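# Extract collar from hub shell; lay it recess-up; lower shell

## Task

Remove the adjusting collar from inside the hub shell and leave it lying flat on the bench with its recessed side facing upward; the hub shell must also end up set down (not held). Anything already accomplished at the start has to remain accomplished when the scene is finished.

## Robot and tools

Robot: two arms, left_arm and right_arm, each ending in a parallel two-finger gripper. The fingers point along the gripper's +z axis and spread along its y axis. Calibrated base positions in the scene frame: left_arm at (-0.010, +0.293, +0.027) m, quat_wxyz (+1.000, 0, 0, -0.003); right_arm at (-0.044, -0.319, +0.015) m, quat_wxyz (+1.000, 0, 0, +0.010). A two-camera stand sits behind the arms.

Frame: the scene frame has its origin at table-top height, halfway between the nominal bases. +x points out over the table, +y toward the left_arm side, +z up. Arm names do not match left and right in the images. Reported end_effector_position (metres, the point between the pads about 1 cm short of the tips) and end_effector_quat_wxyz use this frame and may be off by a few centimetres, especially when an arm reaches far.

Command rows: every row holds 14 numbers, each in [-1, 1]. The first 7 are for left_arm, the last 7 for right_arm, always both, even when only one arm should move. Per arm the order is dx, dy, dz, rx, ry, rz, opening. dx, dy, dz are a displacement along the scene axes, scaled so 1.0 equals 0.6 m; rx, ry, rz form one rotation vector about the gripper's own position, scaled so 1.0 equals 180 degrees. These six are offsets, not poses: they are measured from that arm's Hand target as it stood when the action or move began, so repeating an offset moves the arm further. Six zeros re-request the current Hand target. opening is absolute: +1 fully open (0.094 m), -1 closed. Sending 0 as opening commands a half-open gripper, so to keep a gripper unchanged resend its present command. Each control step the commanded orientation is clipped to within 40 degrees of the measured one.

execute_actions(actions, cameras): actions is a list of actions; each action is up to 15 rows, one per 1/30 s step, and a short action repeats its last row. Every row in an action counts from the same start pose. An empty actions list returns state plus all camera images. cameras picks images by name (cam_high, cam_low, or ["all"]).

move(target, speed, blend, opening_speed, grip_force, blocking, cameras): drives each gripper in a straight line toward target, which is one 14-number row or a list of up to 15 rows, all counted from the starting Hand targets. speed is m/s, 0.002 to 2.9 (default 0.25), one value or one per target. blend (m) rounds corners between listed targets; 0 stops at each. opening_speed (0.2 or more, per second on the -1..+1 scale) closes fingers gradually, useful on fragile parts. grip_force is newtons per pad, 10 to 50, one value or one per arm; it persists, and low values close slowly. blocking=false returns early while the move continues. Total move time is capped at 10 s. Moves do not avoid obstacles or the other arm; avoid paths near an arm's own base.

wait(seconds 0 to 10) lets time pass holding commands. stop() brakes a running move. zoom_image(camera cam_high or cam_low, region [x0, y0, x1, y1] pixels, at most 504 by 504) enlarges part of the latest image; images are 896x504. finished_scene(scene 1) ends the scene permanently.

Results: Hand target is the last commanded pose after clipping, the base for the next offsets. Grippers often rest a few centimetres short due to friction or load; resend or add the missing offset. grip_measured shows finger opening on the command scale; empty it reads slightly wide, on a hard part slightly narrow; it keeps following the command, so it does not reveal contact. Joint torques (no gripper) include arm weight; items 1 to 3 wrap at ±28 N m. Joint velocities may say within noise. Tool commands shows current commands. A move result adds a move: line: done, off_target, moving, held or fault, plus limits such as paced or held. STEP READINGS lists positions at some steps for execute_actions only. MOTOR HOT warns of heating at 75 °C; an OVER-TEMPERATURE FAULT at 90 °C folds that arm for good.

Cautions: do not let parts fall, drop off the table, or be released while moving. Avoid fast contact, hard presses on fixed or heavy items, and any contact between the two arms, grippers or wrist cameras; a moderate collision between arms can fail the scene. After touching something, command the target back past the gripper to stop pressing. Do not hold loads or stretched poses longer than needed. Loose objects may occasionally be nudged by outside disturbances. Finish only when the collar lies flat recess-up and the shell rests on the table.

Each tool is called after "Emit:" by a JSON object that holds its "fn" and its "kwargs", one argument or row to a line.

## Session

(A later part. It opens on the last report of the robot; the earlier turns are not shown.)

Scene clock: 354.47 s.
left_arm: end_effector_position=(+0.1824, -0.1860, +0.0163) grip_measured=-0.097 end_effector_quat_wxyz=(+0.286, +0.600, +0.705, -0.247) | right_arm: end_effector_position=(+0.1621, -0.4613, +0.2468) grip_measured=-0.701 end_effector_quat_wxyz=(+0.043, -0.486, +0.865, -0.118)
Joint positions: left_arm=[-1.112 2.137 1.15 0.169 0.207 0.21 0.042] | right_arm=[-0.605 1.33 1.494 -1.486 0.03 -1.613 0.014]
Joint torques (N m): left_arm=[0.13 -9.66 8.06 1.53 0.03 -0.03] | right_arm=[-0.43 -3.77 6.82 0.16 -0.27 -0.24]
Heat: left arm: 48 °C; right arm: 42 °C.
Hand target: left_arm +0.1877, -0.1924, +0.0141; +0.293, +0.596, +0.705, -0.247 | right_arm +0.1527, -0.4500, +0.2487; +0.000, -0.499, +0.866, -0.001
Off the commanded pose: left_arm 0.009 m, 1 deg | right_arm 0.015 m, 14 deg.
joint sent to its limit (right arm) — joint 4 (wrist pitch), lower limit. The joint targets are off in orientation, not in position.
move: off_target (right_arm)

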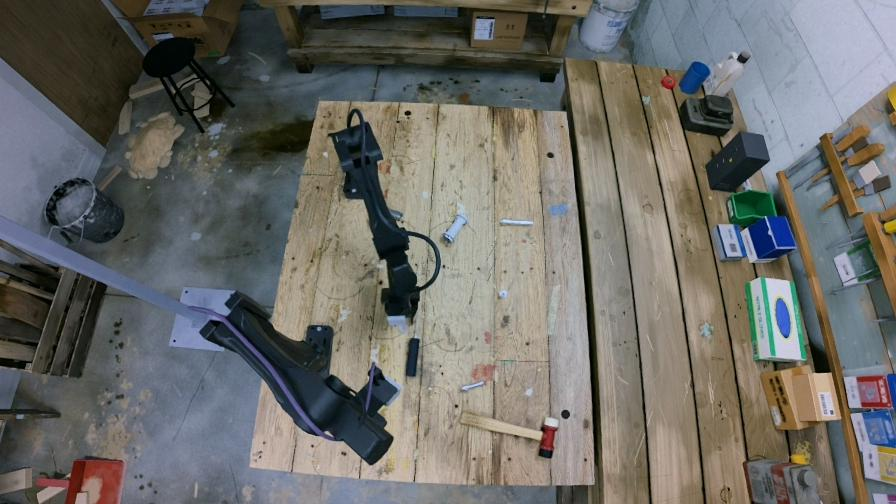

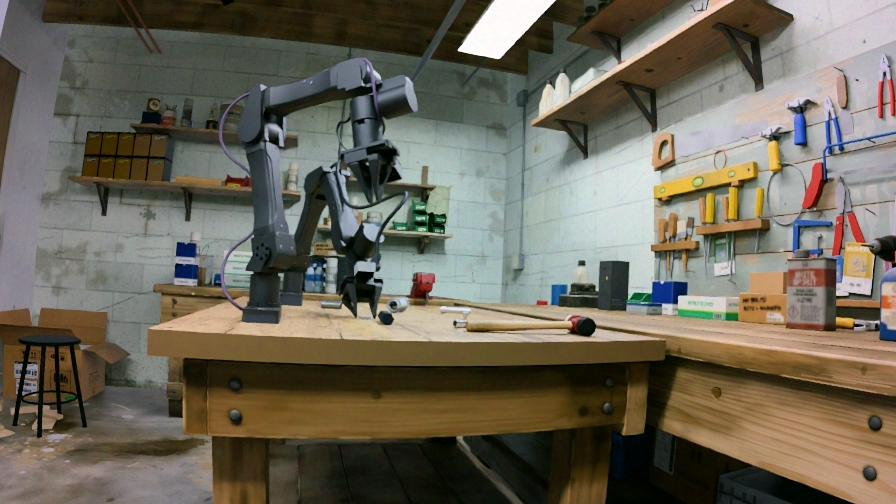

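Emit:
{"fn": "move", "kwargs": {
  "target": [
    [0,-0.014,-0.008,0,0,0,-0.1,0,0,0,0,0,0,-0.7],
    [0,-0.014,-0.008,0,0,0,-0.65,0,0,0,0,0,0,-0.7]
  ],
  "speed": 0.05,
  "opening_speed": 0.4,
  "cameras": ["cam_low","cam_high"]
}}

Emit:
{"fn": "zoom_image", "kwargs": {
  "camera": "cam_low",
  "region": [335, 270, 395, 330]
}}

Emit:
{"fn": "zoom_image", "kwargs": {
  "camera": "cam_high",
  "region": [370, 290, 430, 350]
}}

Scene clock: 360.50 s.
left_arm: end_effector_position=(+0.1881, -0.1956, +0.0161) grip_measured=-0.538 end_effector_quat_wxyz=(+0.294, +0.597, +0.704, -0.248) | right_arm: end_effector_position=(+0.1621, -0.4613, +0.2468) grip_measured=-0.701 end_effector_quat_wxyz=(+0.043, -0.486, +0.865, -0.118)
Joint positions: left_arm=[-1.112 2.168 1.187 0.18 0.202 0.207 0.022] | right_arm=[-0.605 1.33 1.494 -1.486 0.03 -1.613 0.014]
Joint torques (N m): left_arm=[-0.62 -9.68 7.68 1.48 0.02 -0.03] | right_arm=[-0.46 -3.75 6.83 0.16 -0.27 -0.24]
Heat: left arm: 48 °C; right arm: 42 °C.
Hand target: left_arm +0.1877, -0.2007, +0.0092; +0.293, +0.596, +0.705, -0.247 | right_arm +0.1527, -0.4500, +0.2487; +0.000, -0.499, +0.866, -0.001
Off the commanded pose: left_arm 0.009 m, 0 deg | right_arm 0.015 m, 14 deg.
joint sent to its limit (right arm) — joint 4 (wrist pitch), lower limit. The joint targets are off in orientation, not in position.
move: off_target (right_arm)

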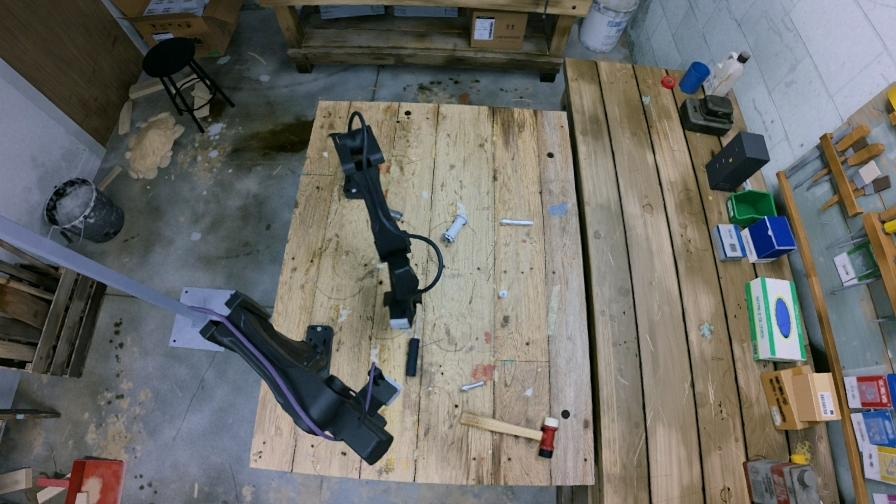

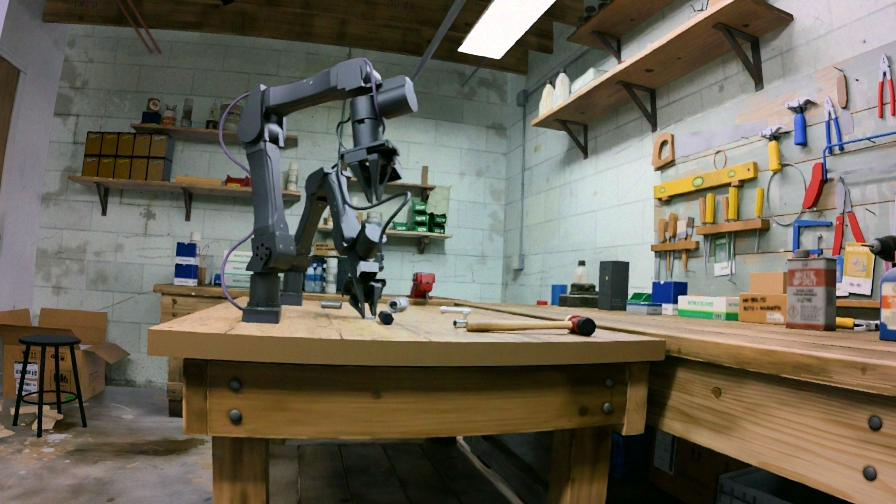

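Scaled by 8.400 from the camera's 896x504 image, which has a finer 1280x720 frame.

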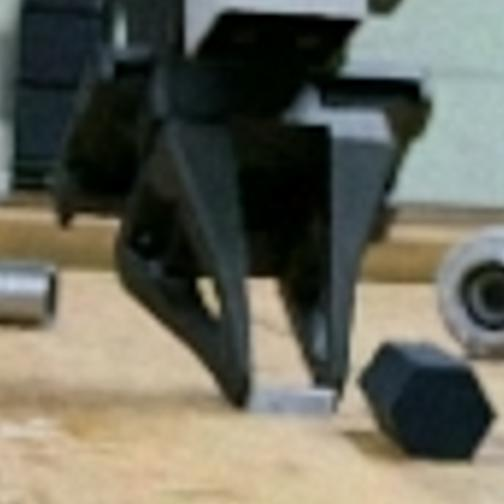

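Scaled by 8.400 from the camera's 896x504 image, which has a finer 1280x720 frame.

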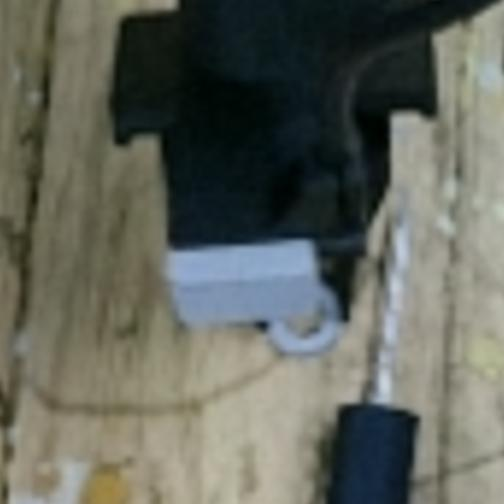

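Emit:
{"fn": "move", "kwargs": {
  "target": [
    [0,0.05,0.15,0,0,0,-0.75,0,0,0,0,0,0,-0.7],
    [0.02,0.283,0.35,-0.356,-0.061,0,-0.75,0,0,0,0,0,0,-0.7]
  ],
  "speed": 0.25,
  "blend": 0.02,
  "cameras": ["cam_low","cam_high"]
}}

Emit:
{"fn": "zoom_image", "kwargs": {
  "camera": "cam_low",
  "region": [330, 190, 430, 290]
}}

Emit:
{"fn": "zoom_image", "kwargs": {
  "camera": "cam_high",
  "region": [370, 220, 450, 300]
}}

Scene clock: 369.93 s.
left_arm: end_effector_position=(+0.2038, -0.0366, +0.1900) grip_measured=-0.539 end_effector_quat_wxyz=(+0.537, +0.419, +0.549, -0.484) | right_arm: end_effector_position=(+0.1621, -0.4613, +0.2468) grip_measured=-0.701 end_effector_quat_wxyz=(+0.043, -0.486, +0.865, -0.118)
Joint positions: left_arm=[-0.699 1.724 0.347 1.438 0.678 -0.12 0.022] | right_arm=[-0.605 1.33 1.494 -1.486 0.03 -1.613 0.014]
Joint torques (N m): left_arm=[0.32 -7.91 3.47 2.94 0.07 -0.03] | right_arm=[-0.46 -3.75 6.8 0.16 -0.27 -0.24]
Heat: left arm: 48 °C; right arm: 42 °C.
Hand target: left_arm +0.1997, -0.0309, +0.2193; +0.627, +0.370, +0.437, -0.528 | right_arm +0.1527, -0.4500, +0.2487; +0.000, -0.499, +0.866, -0.001
Off the commanded pose: left_arm 0.030 m, 18 deg | right_arm 0.015 m, 14 deg.
joint sent to its limit (left arm) — joint 4 (wrist pitch), upper limit. The joint targets are off in orientation, not in position.
joint sent to its limit (right arm) — joint 4 (wrist pitch), lower limit. The joint targets are off in orientation, not in position.
move: off_target (left_arm, right_arm)

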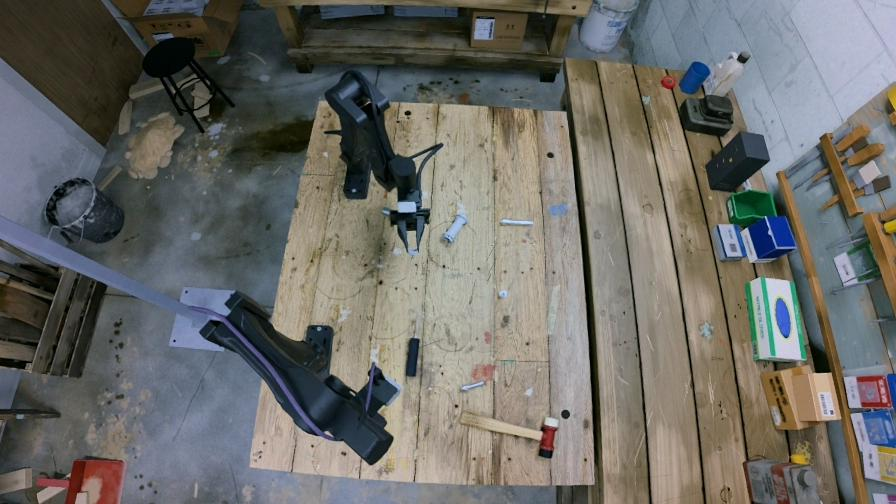

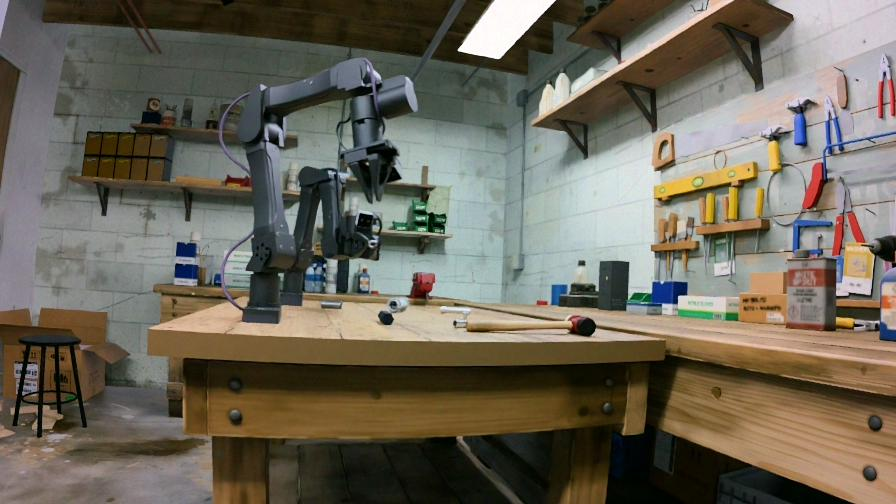

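Scaled by 5.040 from the camera's 896x504 image, which has a finer 1280x720 frame.

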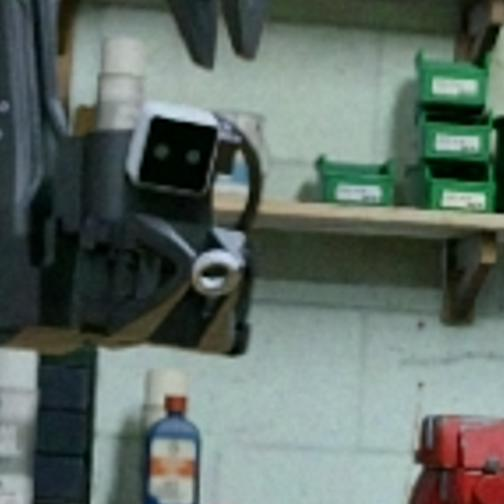

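Scaled by 6.300 from the camera's 896x504 image, which has a finer 1280x720 frame.

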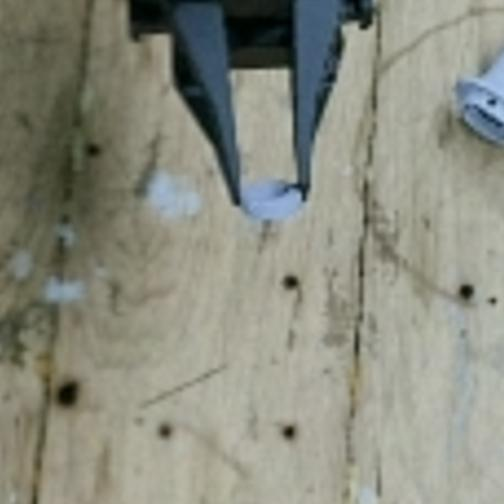

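Emit:
{"fn": "zoom_image", "kwargs": {
  "camera": "cam_low",
  "region": [362, 234, 382, 254]
}}

Emit:
{"fn": "zoom_image", "kwargs": {
  "camera": "cam_high",
  "region": [405, 244, 421, 260]
}}

Scaled by 25.200 from the camera's 896x504 image, which has a finer 1280x720 frame.

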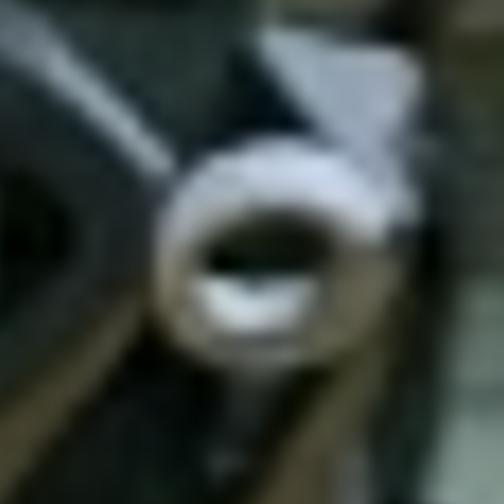

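Scaled by 31.500 from the camera's 896x504 image, which has a finer 1280x720 frame.

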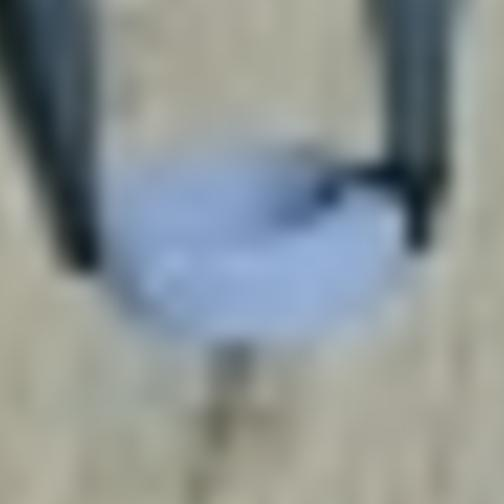

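Emit:
{"fn": "move", "kwargs": {
  "target": [
    [0.034,0.013,0.201,0.112,0.01,-0.053,-0.75,0.046,0.333,0.052,0.141,-0.526,0.385,0.1],
    [0.034,0.013,0.201,0.112,0.01,-0.053,-0.75,0.112,0.6,0.075,0.405,-0.703,0.314,0.1]
  ],
  "speed": 0.35,
  "cameras": ["cam_low","cam_high"]
}}

Emit:
{"fn": "zoom_image", "kwargs": {
  "camera": "cam_low",
  "region": [320, 130, 440, 250]
}}

Emit:
{"fn": "zoom_image", "kwargs": {
  "camera": "cam_high",
  "region": [370, 180, 470, 280]
}}

Scene clock: 411.40 s.
left_arm: end_effector_position=(+0.2205, -0.0251, +0.3253) grip_measured=-0.539 end_effector_quat_wxyz=(+0.485, +0.493, +0.515, -0.506) | right_arm: end_effector_position=(+0.2261, -0.0885, +0.2881) grip_measured=+0.099 end_effector_quat_wxyz=(+0.786, -0.603, +0.128, -0.044)
Joint positions: left_arm=[-0.537 1.326 0.802 0.49 1.025 -0.014 0.022] | right_arm=[0.245 1.478 0.427 1.507 -0.992 -1.028 0.052]
Joint torques (N m): left_arm=[0.39 -6.98 9.8 1.3 0.11 0.18] | right_arm=[0.49 -4.4 3.34 2.31 0.34 0.14]
Heat: left arm: 48 °C; right arm: 41 °C.
Hand target: left_arm +0.2202, -0.0231, +0.3398; +0.500, +0.500, +0.501, -0.499 | right_arm +0.2200, -0.0900, +0.2938; +0.914, -0.407, -0.001, +0.000
Off the commanded pose: left_arm 0.015 m, 3 deg | right_arm 0.008 m, 31 deg.
joint sent to its limit (right arm) — joint 4 (wrist pitch), upper limit. The joint targets are off in orientation, not in position.
move: off_target (left_arm, right_arm)

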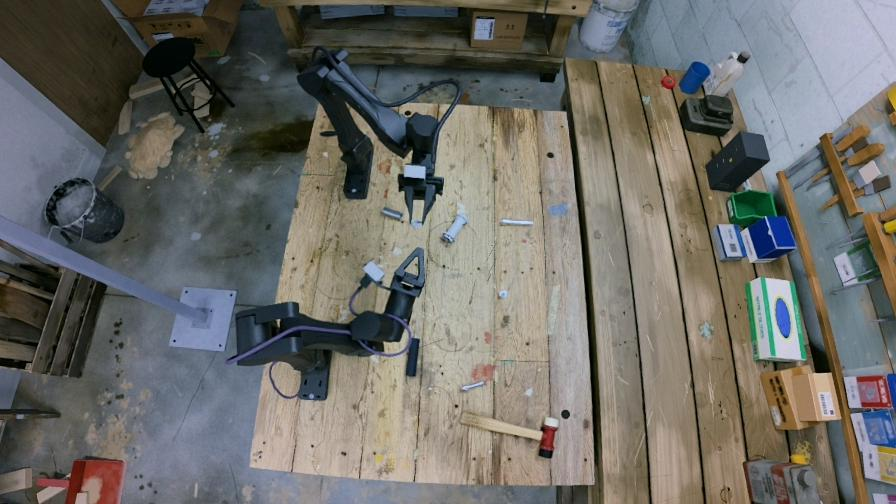

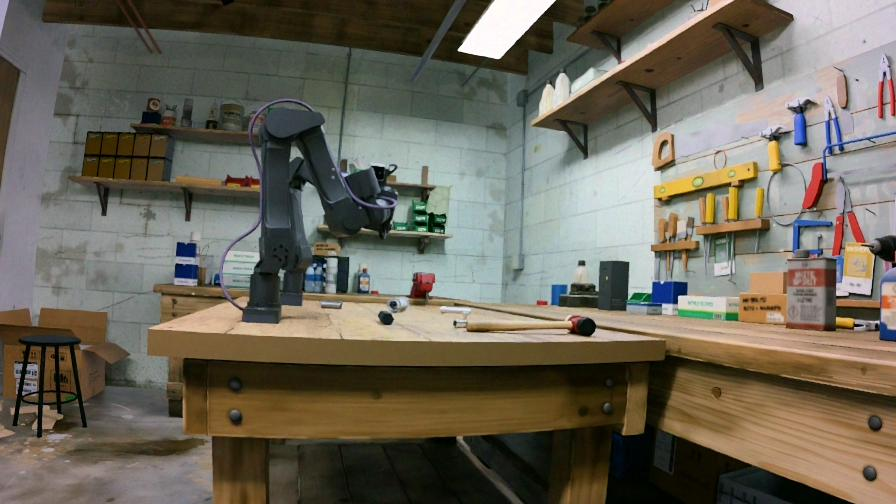

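Scaled by 4.200 from the camera's 896x504 image, which has a finer 1280x720 frame.

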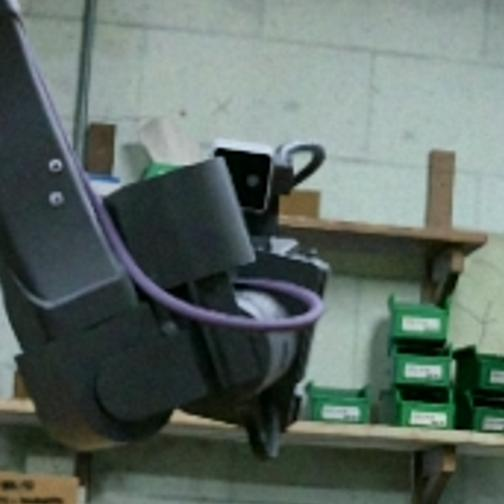

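Scaled by 5.040 from the camera's 896x504 image, which has a finer 1280x720 frame.

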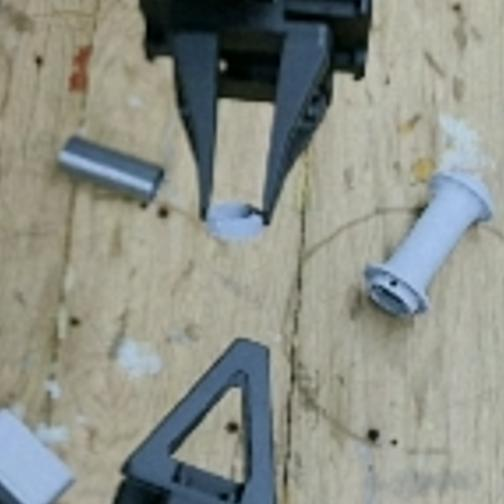

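Emit:
{"fn": "move", "kwargs": {
  "target": [0,0,0,-0.167,0.0146,-0.054,-0.75,-0.026,0.014,0.045,-0.16,0.014,-0.054,0.1],
  "speed": 0.25,
  "cameras": ["cam_low","cam_high"]
}}

Emit:
{"fn": "zoom_image", "kwargs": {
  "camera": "cam_low",
  "region": [360, 170, 440, 250]
}}

Emit:
{"fn": "zoom_image", "kwargs": {
  "camera": "cam_high",
  "region": [390, 200, 450, 260]
}}

Scene clock: 428.53 s.
left_arm: end_effector_position=(+0.2289, -0.0283, +0.3260) grip_measured=-0.539 end_effector_quat_wxyz=(+0.507, +0.409, +0.454, -0.608) | right_arm: end_effector_position=(+0.2065, -0.0834, +0.3118) grip_measured=+0.099 end_effector_quat_wxyz=(+0.780, -0.619, +0.063, -0.066)
Joint positions: left_arm=[-0.536 1.614 0.675 1.435 1.011 -0.573 0.022] | right_arm=[0.258 1.357 0.466 1.369 -1.059 -1.13 0.052]
Joint torques (N m): left_arm=[-0.59 -6.68 4.77 2.41 -0.32 0.01] | right_arm=[0.49 -6.27 6.86 1.14 0.17 -0.08]
Heat: left arm: 51 °C; right arm: 39 °C.
Hand target: left_arm +0.2201, -0.0232, +0.3398; +0.558, +0.383, +0.322, -0.663 | right_arm +0.2045, -0.0816, +0.3207; +0.780, -0.619, +0.053, -0.068
Off the commanded pose: left_arm 0.017 m, 18 deg | right_arm 0.009 m, 1 deg.
joint sent to its limit (left arm) — joint 4 (wrist pitch), upper limit. The joint targets are off in orientation, not in position.
move: off_target (left_arm)

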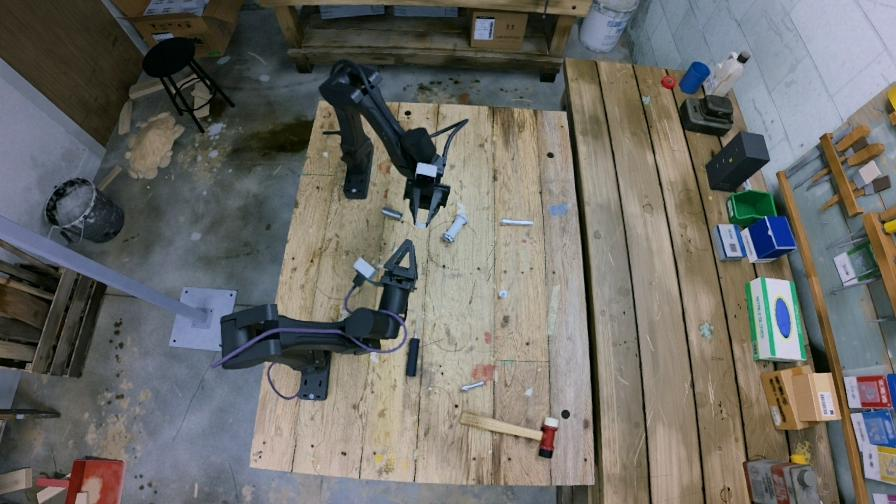

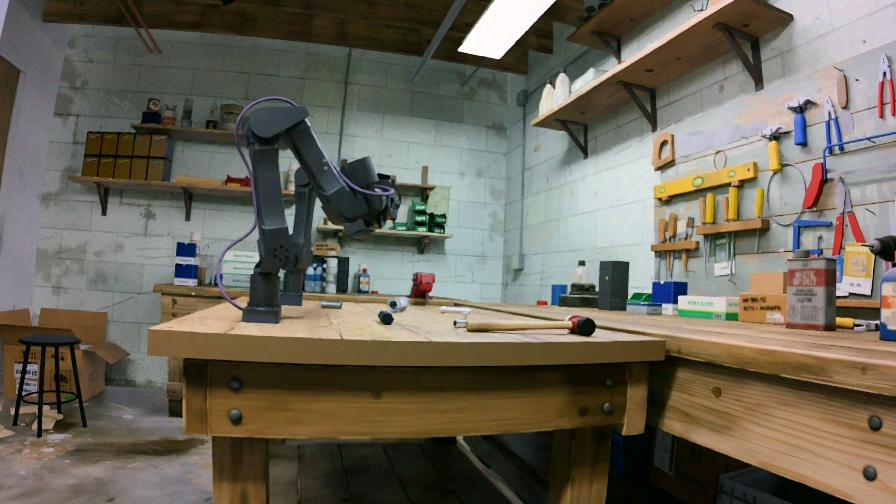

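Scaled by 6.300 from the camera's 896x504 image, which has a finer 1280x720 frame.

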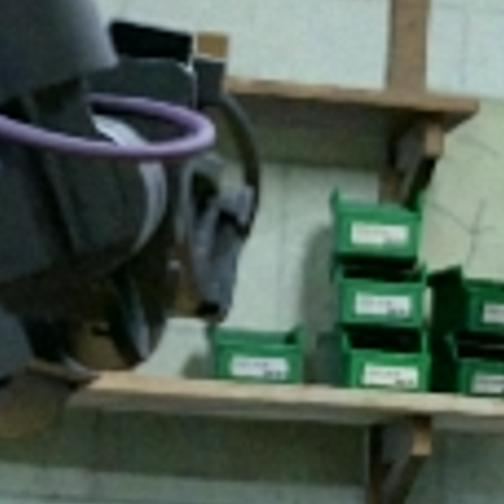

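Scaled by 8.400 from the camera's 896x504 image, which has a finer 1280x720 frame.

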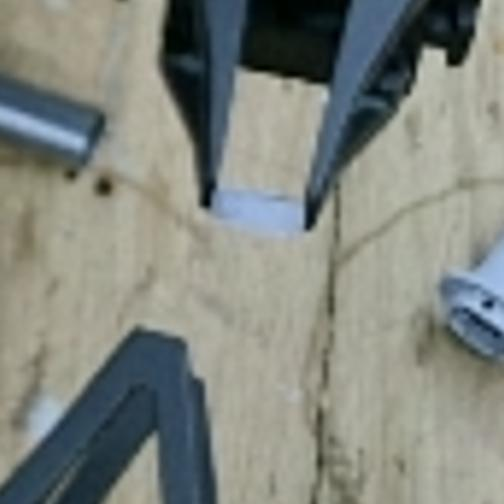

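Emit:
{"fn": "move", "kwargs": {
  "target": [
    [0,0,0,0,0,0,-0.75,0.0245,0.014,0.012,0,0,0,0.1],
    [0,0,0,0,0,0,-0.75,0.035,0.068,0.025,0,0,0,0.1]
  ],
  "speed": 0.08,
  "cameras": ["cam_low","cam_high"]
}}

Emit:
{"fn": "zoom_image", "kwargs": {
  "camera": "cam_high",
  "region": [400, 200, 440, 240]
}}

Emit:
{"fn": "zoom_image", "kwargs": {
  "camera": "cam_low",
  "region": [360, 180, 420, 240]
}}

Scene clock: 439.70 s.
left_arm: end_effector_position=(+0.2291, -0.0282, +0.3260) grip_measured=-0.539 end_effector_quat_wxyz=(+0.507, +0.409, +0.454, -0.608) | right_arm: end_effector_position=(+0.2177, -0.0449, +0.3370) grip_measured=+0.099 end_effector_quat_wxyz=(+0.783, -0.616, +0.042, -0.072)
Joint positions: left_arm=[-0.536 1.614 0.675 1.435 1.01 -0.573 0.022] | right_arm=[0.386 1.396 0.619 1.204 -0.962 -1.237 0.052]
Joint torques (N m): left_arm=[-0.7 -6.57 4.97 2.42 -0.34 -0.01] | right_arm=[0.47 -3.41 7.56 1.29 0.32 -0.02]
Heat: left arm: 49 °C; right arm: 40 °C.
Hand target: left_arm +0.2201, -0.0232, +0.3398; +0.558, +0.382, +0.322, -0.663 | right_arm +0.2254, -0.0408, +0.3358; +0.780, -0.619, +0.053, -0.068
Off the commanded pose: left_arm 0.017 m, 18 deg | right_arm 0.009 m, 2 deg.
joint sent to its limit (left arm) — joint 4 (wrist pitch), upper limit. The joint targets are off in orientation, not in position.
move: off_target (left_arm)

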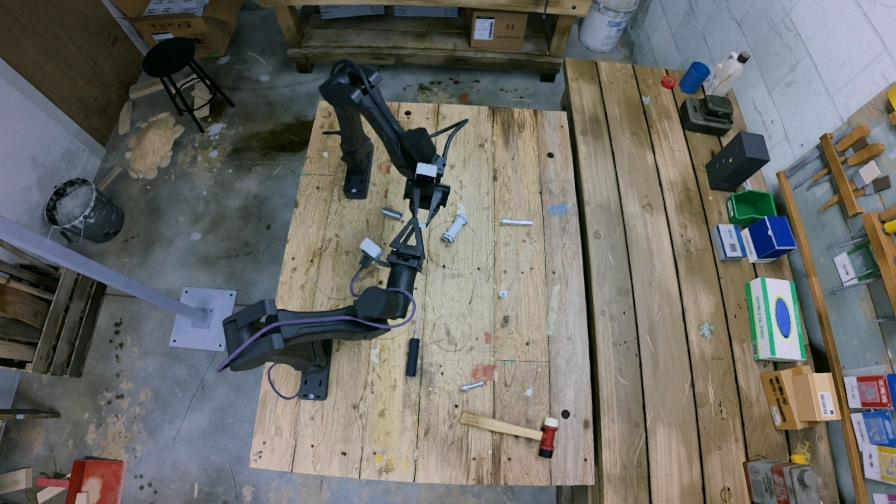

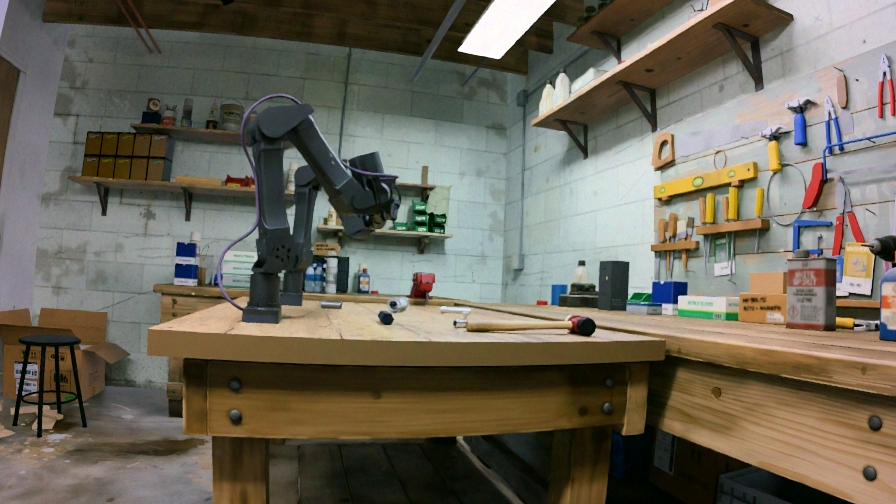

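Scaled by 12.600 from the camera's 896x504 image, which has a finer 1280x720 frame.

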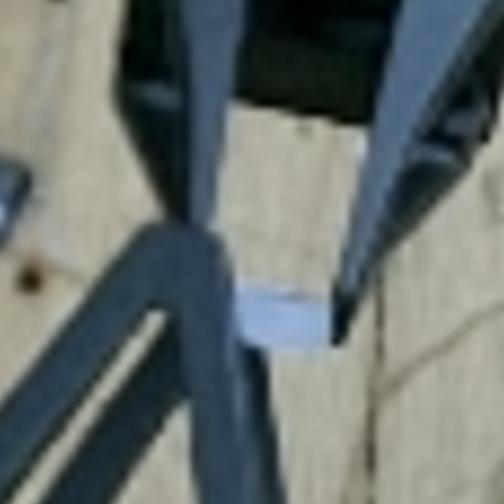

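Scaled by 8.400 from the camera's 896x504 image, which has a finer 1280x720 frame.

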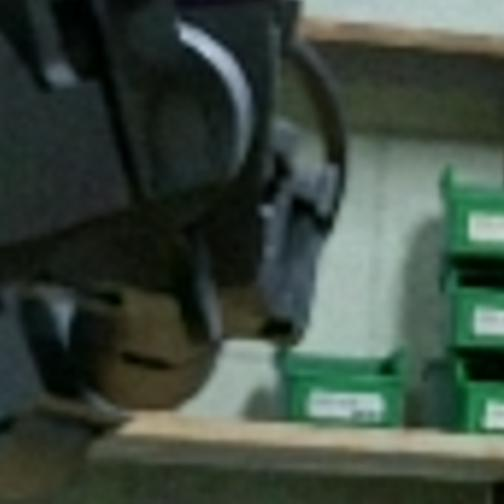

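Emit:
{"fn": "move", "kwargs": {
  "target": [
    [0,0,0,0,0,0,-0.75,-0.0105,-0.056,-0.013,0,0,0,0.1],
    [0,0,0,0,0,0,-0.75,0.01,-0.05,-0.033,0,0,0,0.1],
    [0,0,0,0,0,0,-0.75,0.02,-0.017,-0.025,0,0,0,0.1]
  ],
  "speed": 0.1,
  "cameras": ["cam_high"]
}}

Emit:
{"fn": "zoom_image", "kwargs": {
  "camera": "cam_high",
  "region": [400, 200, 440, 240]
}}

Scene clock: 446.33 s.
left_arm: end_effector_position=(+0.2291, -0.0282, +0.3260) grip_measured=-0.539 end_effector_quat_wxyz=(+0.507, +0.409, +0.454, -0.608) | right_arm: end_effector_position=(+0.2291, -0.0545, +0.3230) grip_measured=+0.099 end_effector_quat_wxyz=(+0.783, -0.617, +0.041, -0.072)
Joint positions: left_arm=[-0.536 1.614 0.675 1.435 1.01 -0.573 0.022] | right_arm=[0.334 1.473 0.609 1.324 -1.011 -1.199 0.052]
Joint torques (N m): left_arm=[-0.55 -6.57 4.85 2.44 -0.36 0.03] | right_arm=[0.34 -3.77 7.05 1.17 0.32 -0.05]
Heat: left arm: 48 °C; right arm: 40 °C.
Hand target: left_arm +0.2201, -0.0232, +0.3398; +0.558, +0.382, +0.322, -0.663 | right_arm +0.2374, -0.0510, +0.3208; +0.780, -0.619, +0.053, -0.068
Off the commanded pose: left_arm 0.017 m, 18 deg | right_arm 0.009 m, 2 deg.
joint sent to its limit (left arm) — joint 4 (wrist pitch), upper limit. The joint targets are off in orientation, not in position.
move: off_target (left_arm)
Images, in order (width x height): cam_high 896x504.

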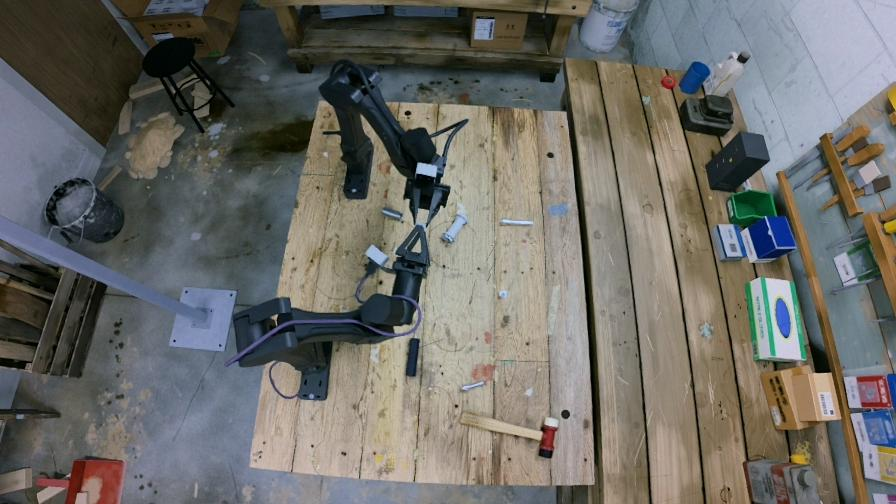

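Scaled by 12.600 from the camera's 896x504 image, which has a finer 1280x720 frame.

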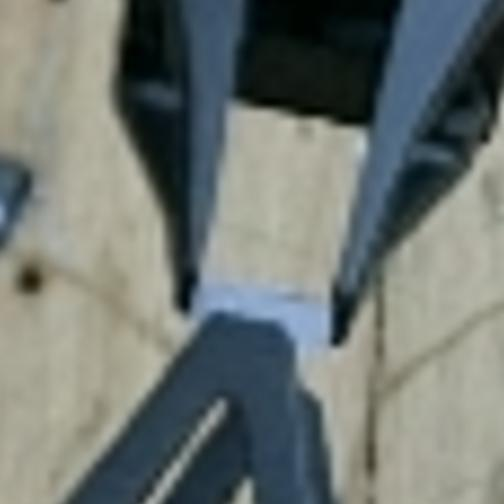

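Emit:
{"fn": "move", "kwargs": {
  "target": [
    [0,0,0,0,0,0,-0.75,0.005,0.024,0.001,0,0,0,0.1],
    [0,0,0,0,0,0,-0.75,0.005,0.024,0.001,0,0,0,-0.65]
  ],
  "speed": 0.06,
  "opening_speed": 0.4,
  "cameras": ["cam_high"]
}}

Emit:
{"fn": "zoom_image", "kwargs": {
  "camera": "cam_high",
  "region": [400, 200, 440, 240]
}}

Scene clock: 452.87 s.
left_arm: end_effector_position=(+0.2314, -0.0263, +0.3223) grip_measured=-0.539 end_effector_quat_wxyz=(+0.509, +0.404, +0.460, -0.605) | right_arm: end_effector_position=(+0.2331, -0.0408, +0.3276) grip_measured=-0.514 end_effector_quat_wxyz=(+0.785, -0.613, +0.041, -0.073)
Joint positions: left_arm=[-0.53 1.614 0.663 1.435 1.002 -0.568 0.022] | right_arm=[0.378 1.495 0.648 1.291 -0.966 -1.224 0.023]
Joint torques (N m): left_arm=[-0.99 -6.42 5.64 2.46 -0.26 -0.04] | right_arm=[0.43 -4.03 6.57 1.2 0.3 -0.11]
Heat: left arm: 48 °C; right arm: 40 °C.
Hand target: left_arm +0.2203, -0.0231, +0.3398; +0.558, +0.382, +0.322, -0.663 | right_arm +0.2404, -0.0366, +0.3213; +0.780, -0.619, +0.053, -0.068
Off the commanded pose: left_arm 0.021 m, 18 deg | right_arm 0.010 m, 2 deg.
joint sent to its limit (left arm) — joint 4 (wrist pitch), upper limit. The joint targets are off in orientation, not in position.
move: off_target (left_arm)
Images, in order (width x height): cam_high 896x504.

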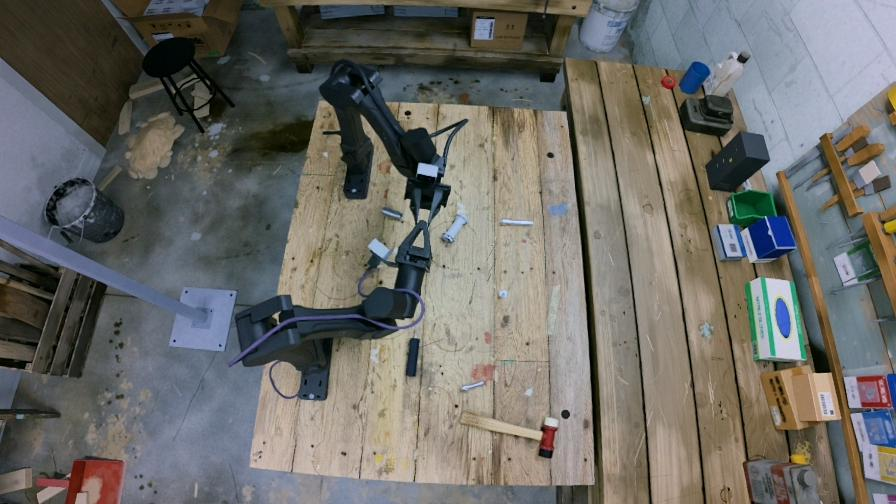

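Scaled by 12.600 from the camera's 896x504 image, which has a finer 1280x720 frame.

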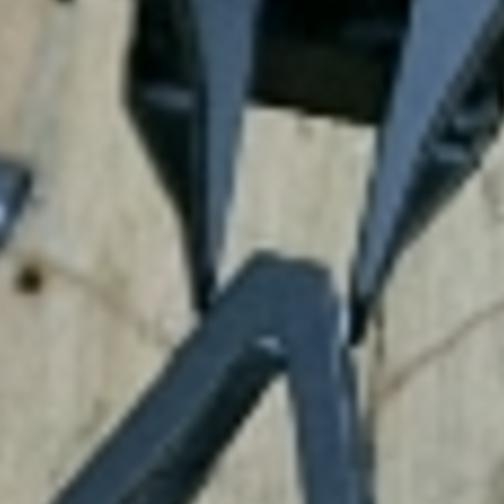

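Emit:
{"fn": "move", "kwargs": {
  "target": [
    [0,0,0,0,0,0,-0.1,0,0,0,0,0,0,-0.7],
    [0,0.17,-0.04,0,0,0,-0.1,0,0,0,0,0,0,-0.7]
  ],
  "speed": 0.12,
  "opening_speed": 0.5,
  "cameras": ["cam_high","cam_low"]
}}

Emit:
{"fn": "zoom_image", "kwargs": {
  "camera": "cam_high",
  "region": [400, 190, 450, 240]
}}

Scene clock: 462.57 s.
left_arm: end_effector_position=(+0.2319, +0.0743, +0.3020) grip_measured=-0.103 end_effector_quat_wxyz=(+0.503, +0.385, +0.527, -0.566) | right_arm: end_effector_position=(+0.2334, -0.0406, +0.3270) grip_measured=-0.516 end_effector_quat_wxyz=(+0.785, -0.614, +0.040, -0.076)
Joint positions: left_arm=[-0.18 1.397 0.453 1.436 1.253 -0.685 0.042] | right_arm=[0.378 1.495 0.648 1.288 -0.966 -1.232 0.023]
Joint torques (N m): left_arm=[0.44 -5.89 4.7 2.28 -0.18 -0.02] | right_arm=[0.43 -4.04 6.57 1.24 0.3 -0.03]
Heat: left arm: 48 °C; right arm: 41 °C.
Hand target: left_arm +0.2202, +0.0789, +0.3159; +0.558, +0.383, +0.322, -0.663 | right_arm +0.2404, -0.0366, +0.3213; +0.780, -0.619, +0.053, -0.068
Off the commanded pose: left_arm 0.019 m, 27 deg | right_arm 0.010 m, 2 deg.
joint sent to its limit (left arm) — joint 4 (wrist pitch), upper limit. The joint targets are off in orientation, not in position.
move: off_target (left_arm)

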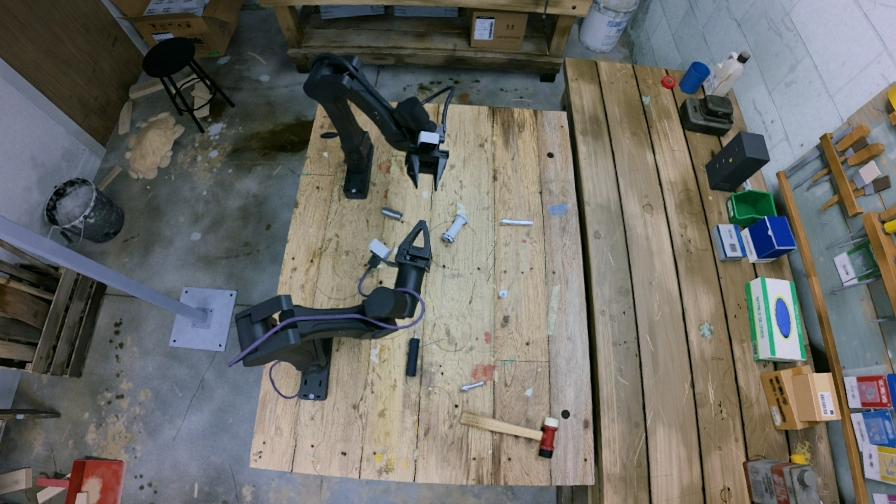

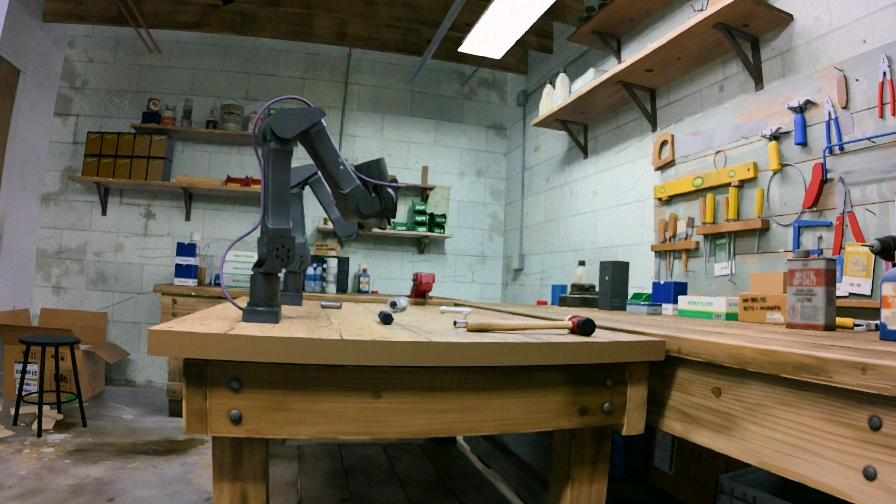

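Scaled by 10.080 from the camera's 896x504 image, which has a finer 1280x720 frame.

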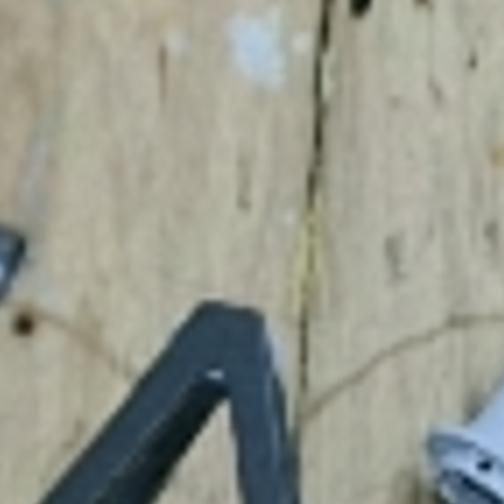

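Emit:
{"fn": "move", "kwargs": {
  "target": [
    [0,0,0,0,0,0,-0.1,0,-0.03,-0.15,-0.262,0.122,-0.06,-0.7],
    [0,0,0,0,0,0,-0.1,0.015,-0.02,-0.43,-0.524,0.244,-0.119,-0.7]
  ],
  "speed": 0.3,
  "blend": [0.03,0],
  "cameras": ["cam_high","cam_low"]
}}

Emit:
{"fn": "zoom_image", "kwargs": {
  "camera": "cam_low",
  "region": [350, 250, 430, 330]
}}

Scene clock: 477.23 s.
left_arm: end_effector_position=(+0.2317, +0.0742, +0.3019) grip_measured=-0.103 end_effector_quat_wxyz=(+0.502, +0.385, +0.527, -0.567) | right_arm: end_effector_position=(+0.2589, -0.0450, +0.0710) grip_measured=-0.516 end_effector_quat_wxyz=(-0.027, +0.938, -0.345, +0.022)
Joint positions: left_arm=[-0.18 1.397 0.453 1.436 1.254 -0.686 0.042] | right_arm=[0.72 2.059 1.636 -1.08 0.014 -1.697 0.023]
Joint torques (N m): left_arm=[0.53 -6.12 4.78 2.3 -0.19 -0.01] | right_arm=[0.21 -8.9 7.16 -0.06 -0.13 -0.09]
Heat: left arm: 46 °C; right arm: 42 °C.
Hand target: left_arm +0.2202, +0.0789, +0.3158; +0.558, +0.383, +0.322, -0.663 | right_arm +0.2495, -0.0486, +0.0634; +0.000, +0.940, -0.342, +0.000
Off the commanded pose: left_arm 0.019 m, 27 deg | right_arm 0.013 m, 4 deg.
joint sent to its limit (left arm) — joint 4 (wrist pitch), upper limit. The joint targets are off in orientation, not in position.
move: off_target (left_arm, right_arm)

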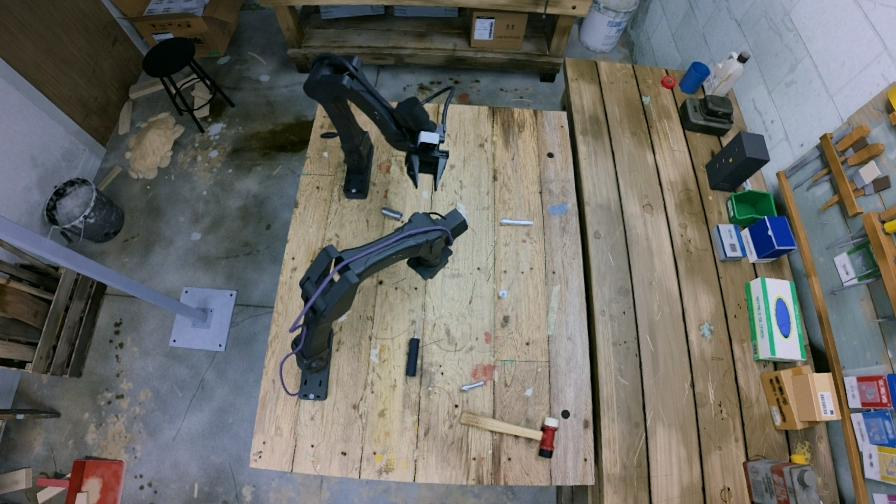

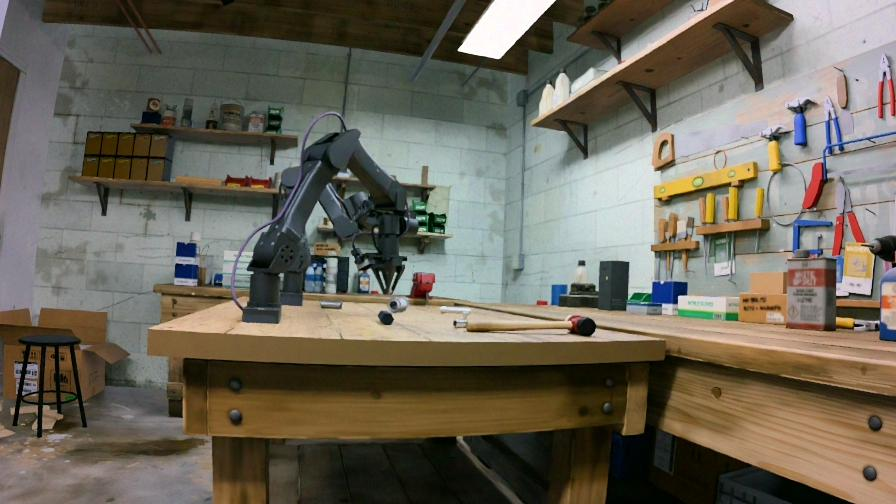

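Scaled by 6.300 from the camera's 896x504 image, which has a finer 1280x720 frame.

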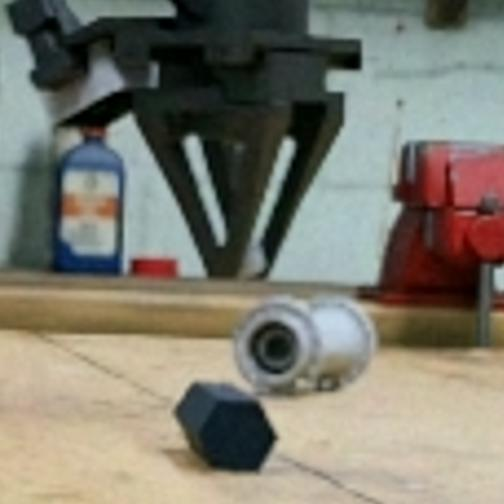

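Emit:
{"fn": "move", "kwargs": {
  "target": [
    [0,0,0,0,0,0,-0.1,0,0,-0.088,0,0,0,-0.7],
    [0,0,0,0,0,0,-0.1,0,0,-0.1,0,0,0,-0.7],
    [0,0,0,0,0,0,-0.1,0,0,-0.1,0,0,0,-0.2]
  ],
  "speed": [0.12,0.03,0.03],
  "opening_speed": 0.4,
  "cameras": ["cam_high","cam_low"]
}}

Emit:
{"fn": "zoom_image", "kwargs": {
  "camera": "cam_low",
  "region": [360, 270, 420, 330]
}}

Scene clock: 484.23 s.
left_arm: end_effector_position=(+0.2317, +0.0742, +0.3019) grip_measured=-0.103 end_effector_quat_wxyz=(+0.502, +0.385, +0.527, -0.567) | right_arm: end_effector_position=(+0.2588, -0.0452, +0.0235) grip_measured=-0.202 end_effector_quat_wxyz=(-0.020, +0.938, -0.346, +0.018)
Joint positions: left_arm=[-0.18 1.397 0.453 1.436 1.254 -0.686 0.042] | right_arm=[0.72 2.121 1.536 -0.933 0.014 -1.697 0.038]
Joint torques (N m): left_arm=[0.55 -5.96 4.66 2.28 -0.21 -0.01] | right_arm=[0.18 -8.58 3.85 0.45 -0.12 -0.06]
Heat: left arm: 46 °C; right arm: 41 °C.
Hand target: left_arm +0.2202, +0.0789, +0.3158; +0.558, +0.383, +0.322, -0.663 | right_arm +0.2495, -0.0486, +0.0034; +0.000, +0.940, -0.342, +0.000
Off the commanded pose: left_arm 0.019 m, 27 deg | right_arm 0.022 m, 3 deg.
joint sent to its limit (left arm) — joint 4 (wrist pitch), upper limit. The joint targets are off in orientation, not in position.
move: off_target (left_arm, right_arm); target 3's new opening was sent with right_arm's hand 0.022 m and 3 deg from that target

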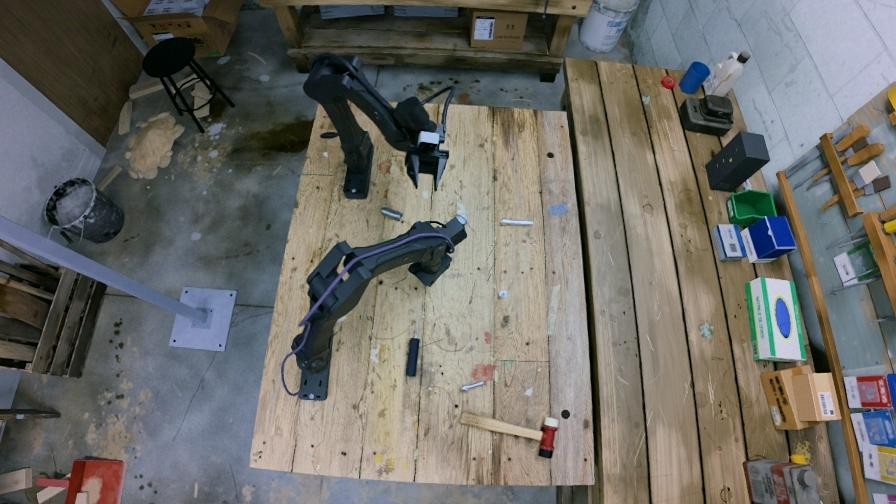

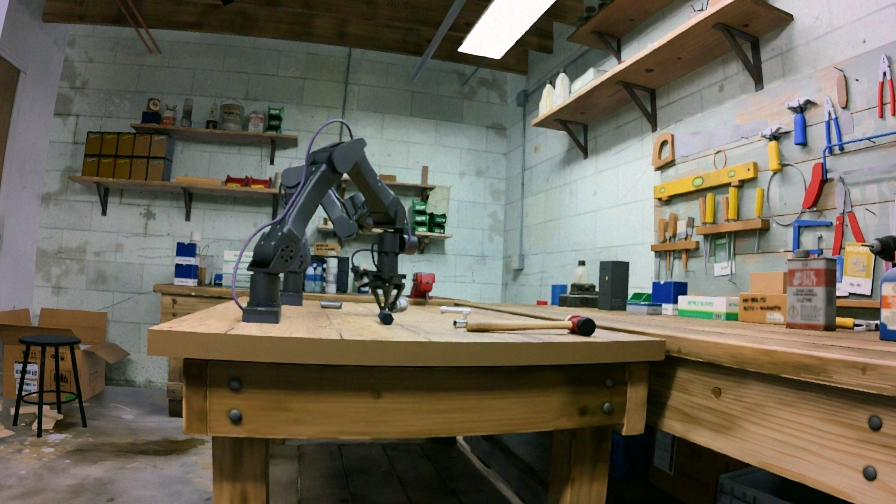

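Scaled by 8.400 from the camera's 896x504 image, which has a finer 1280x720 frame.

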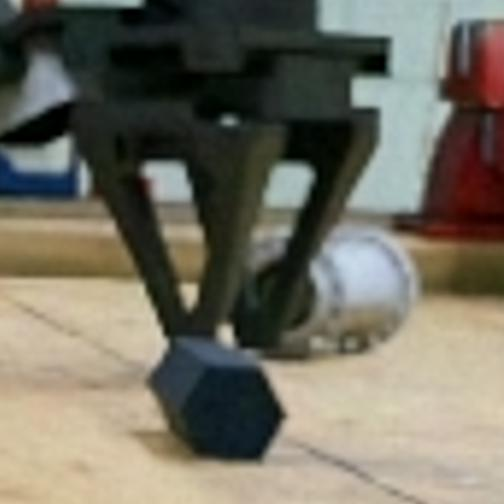

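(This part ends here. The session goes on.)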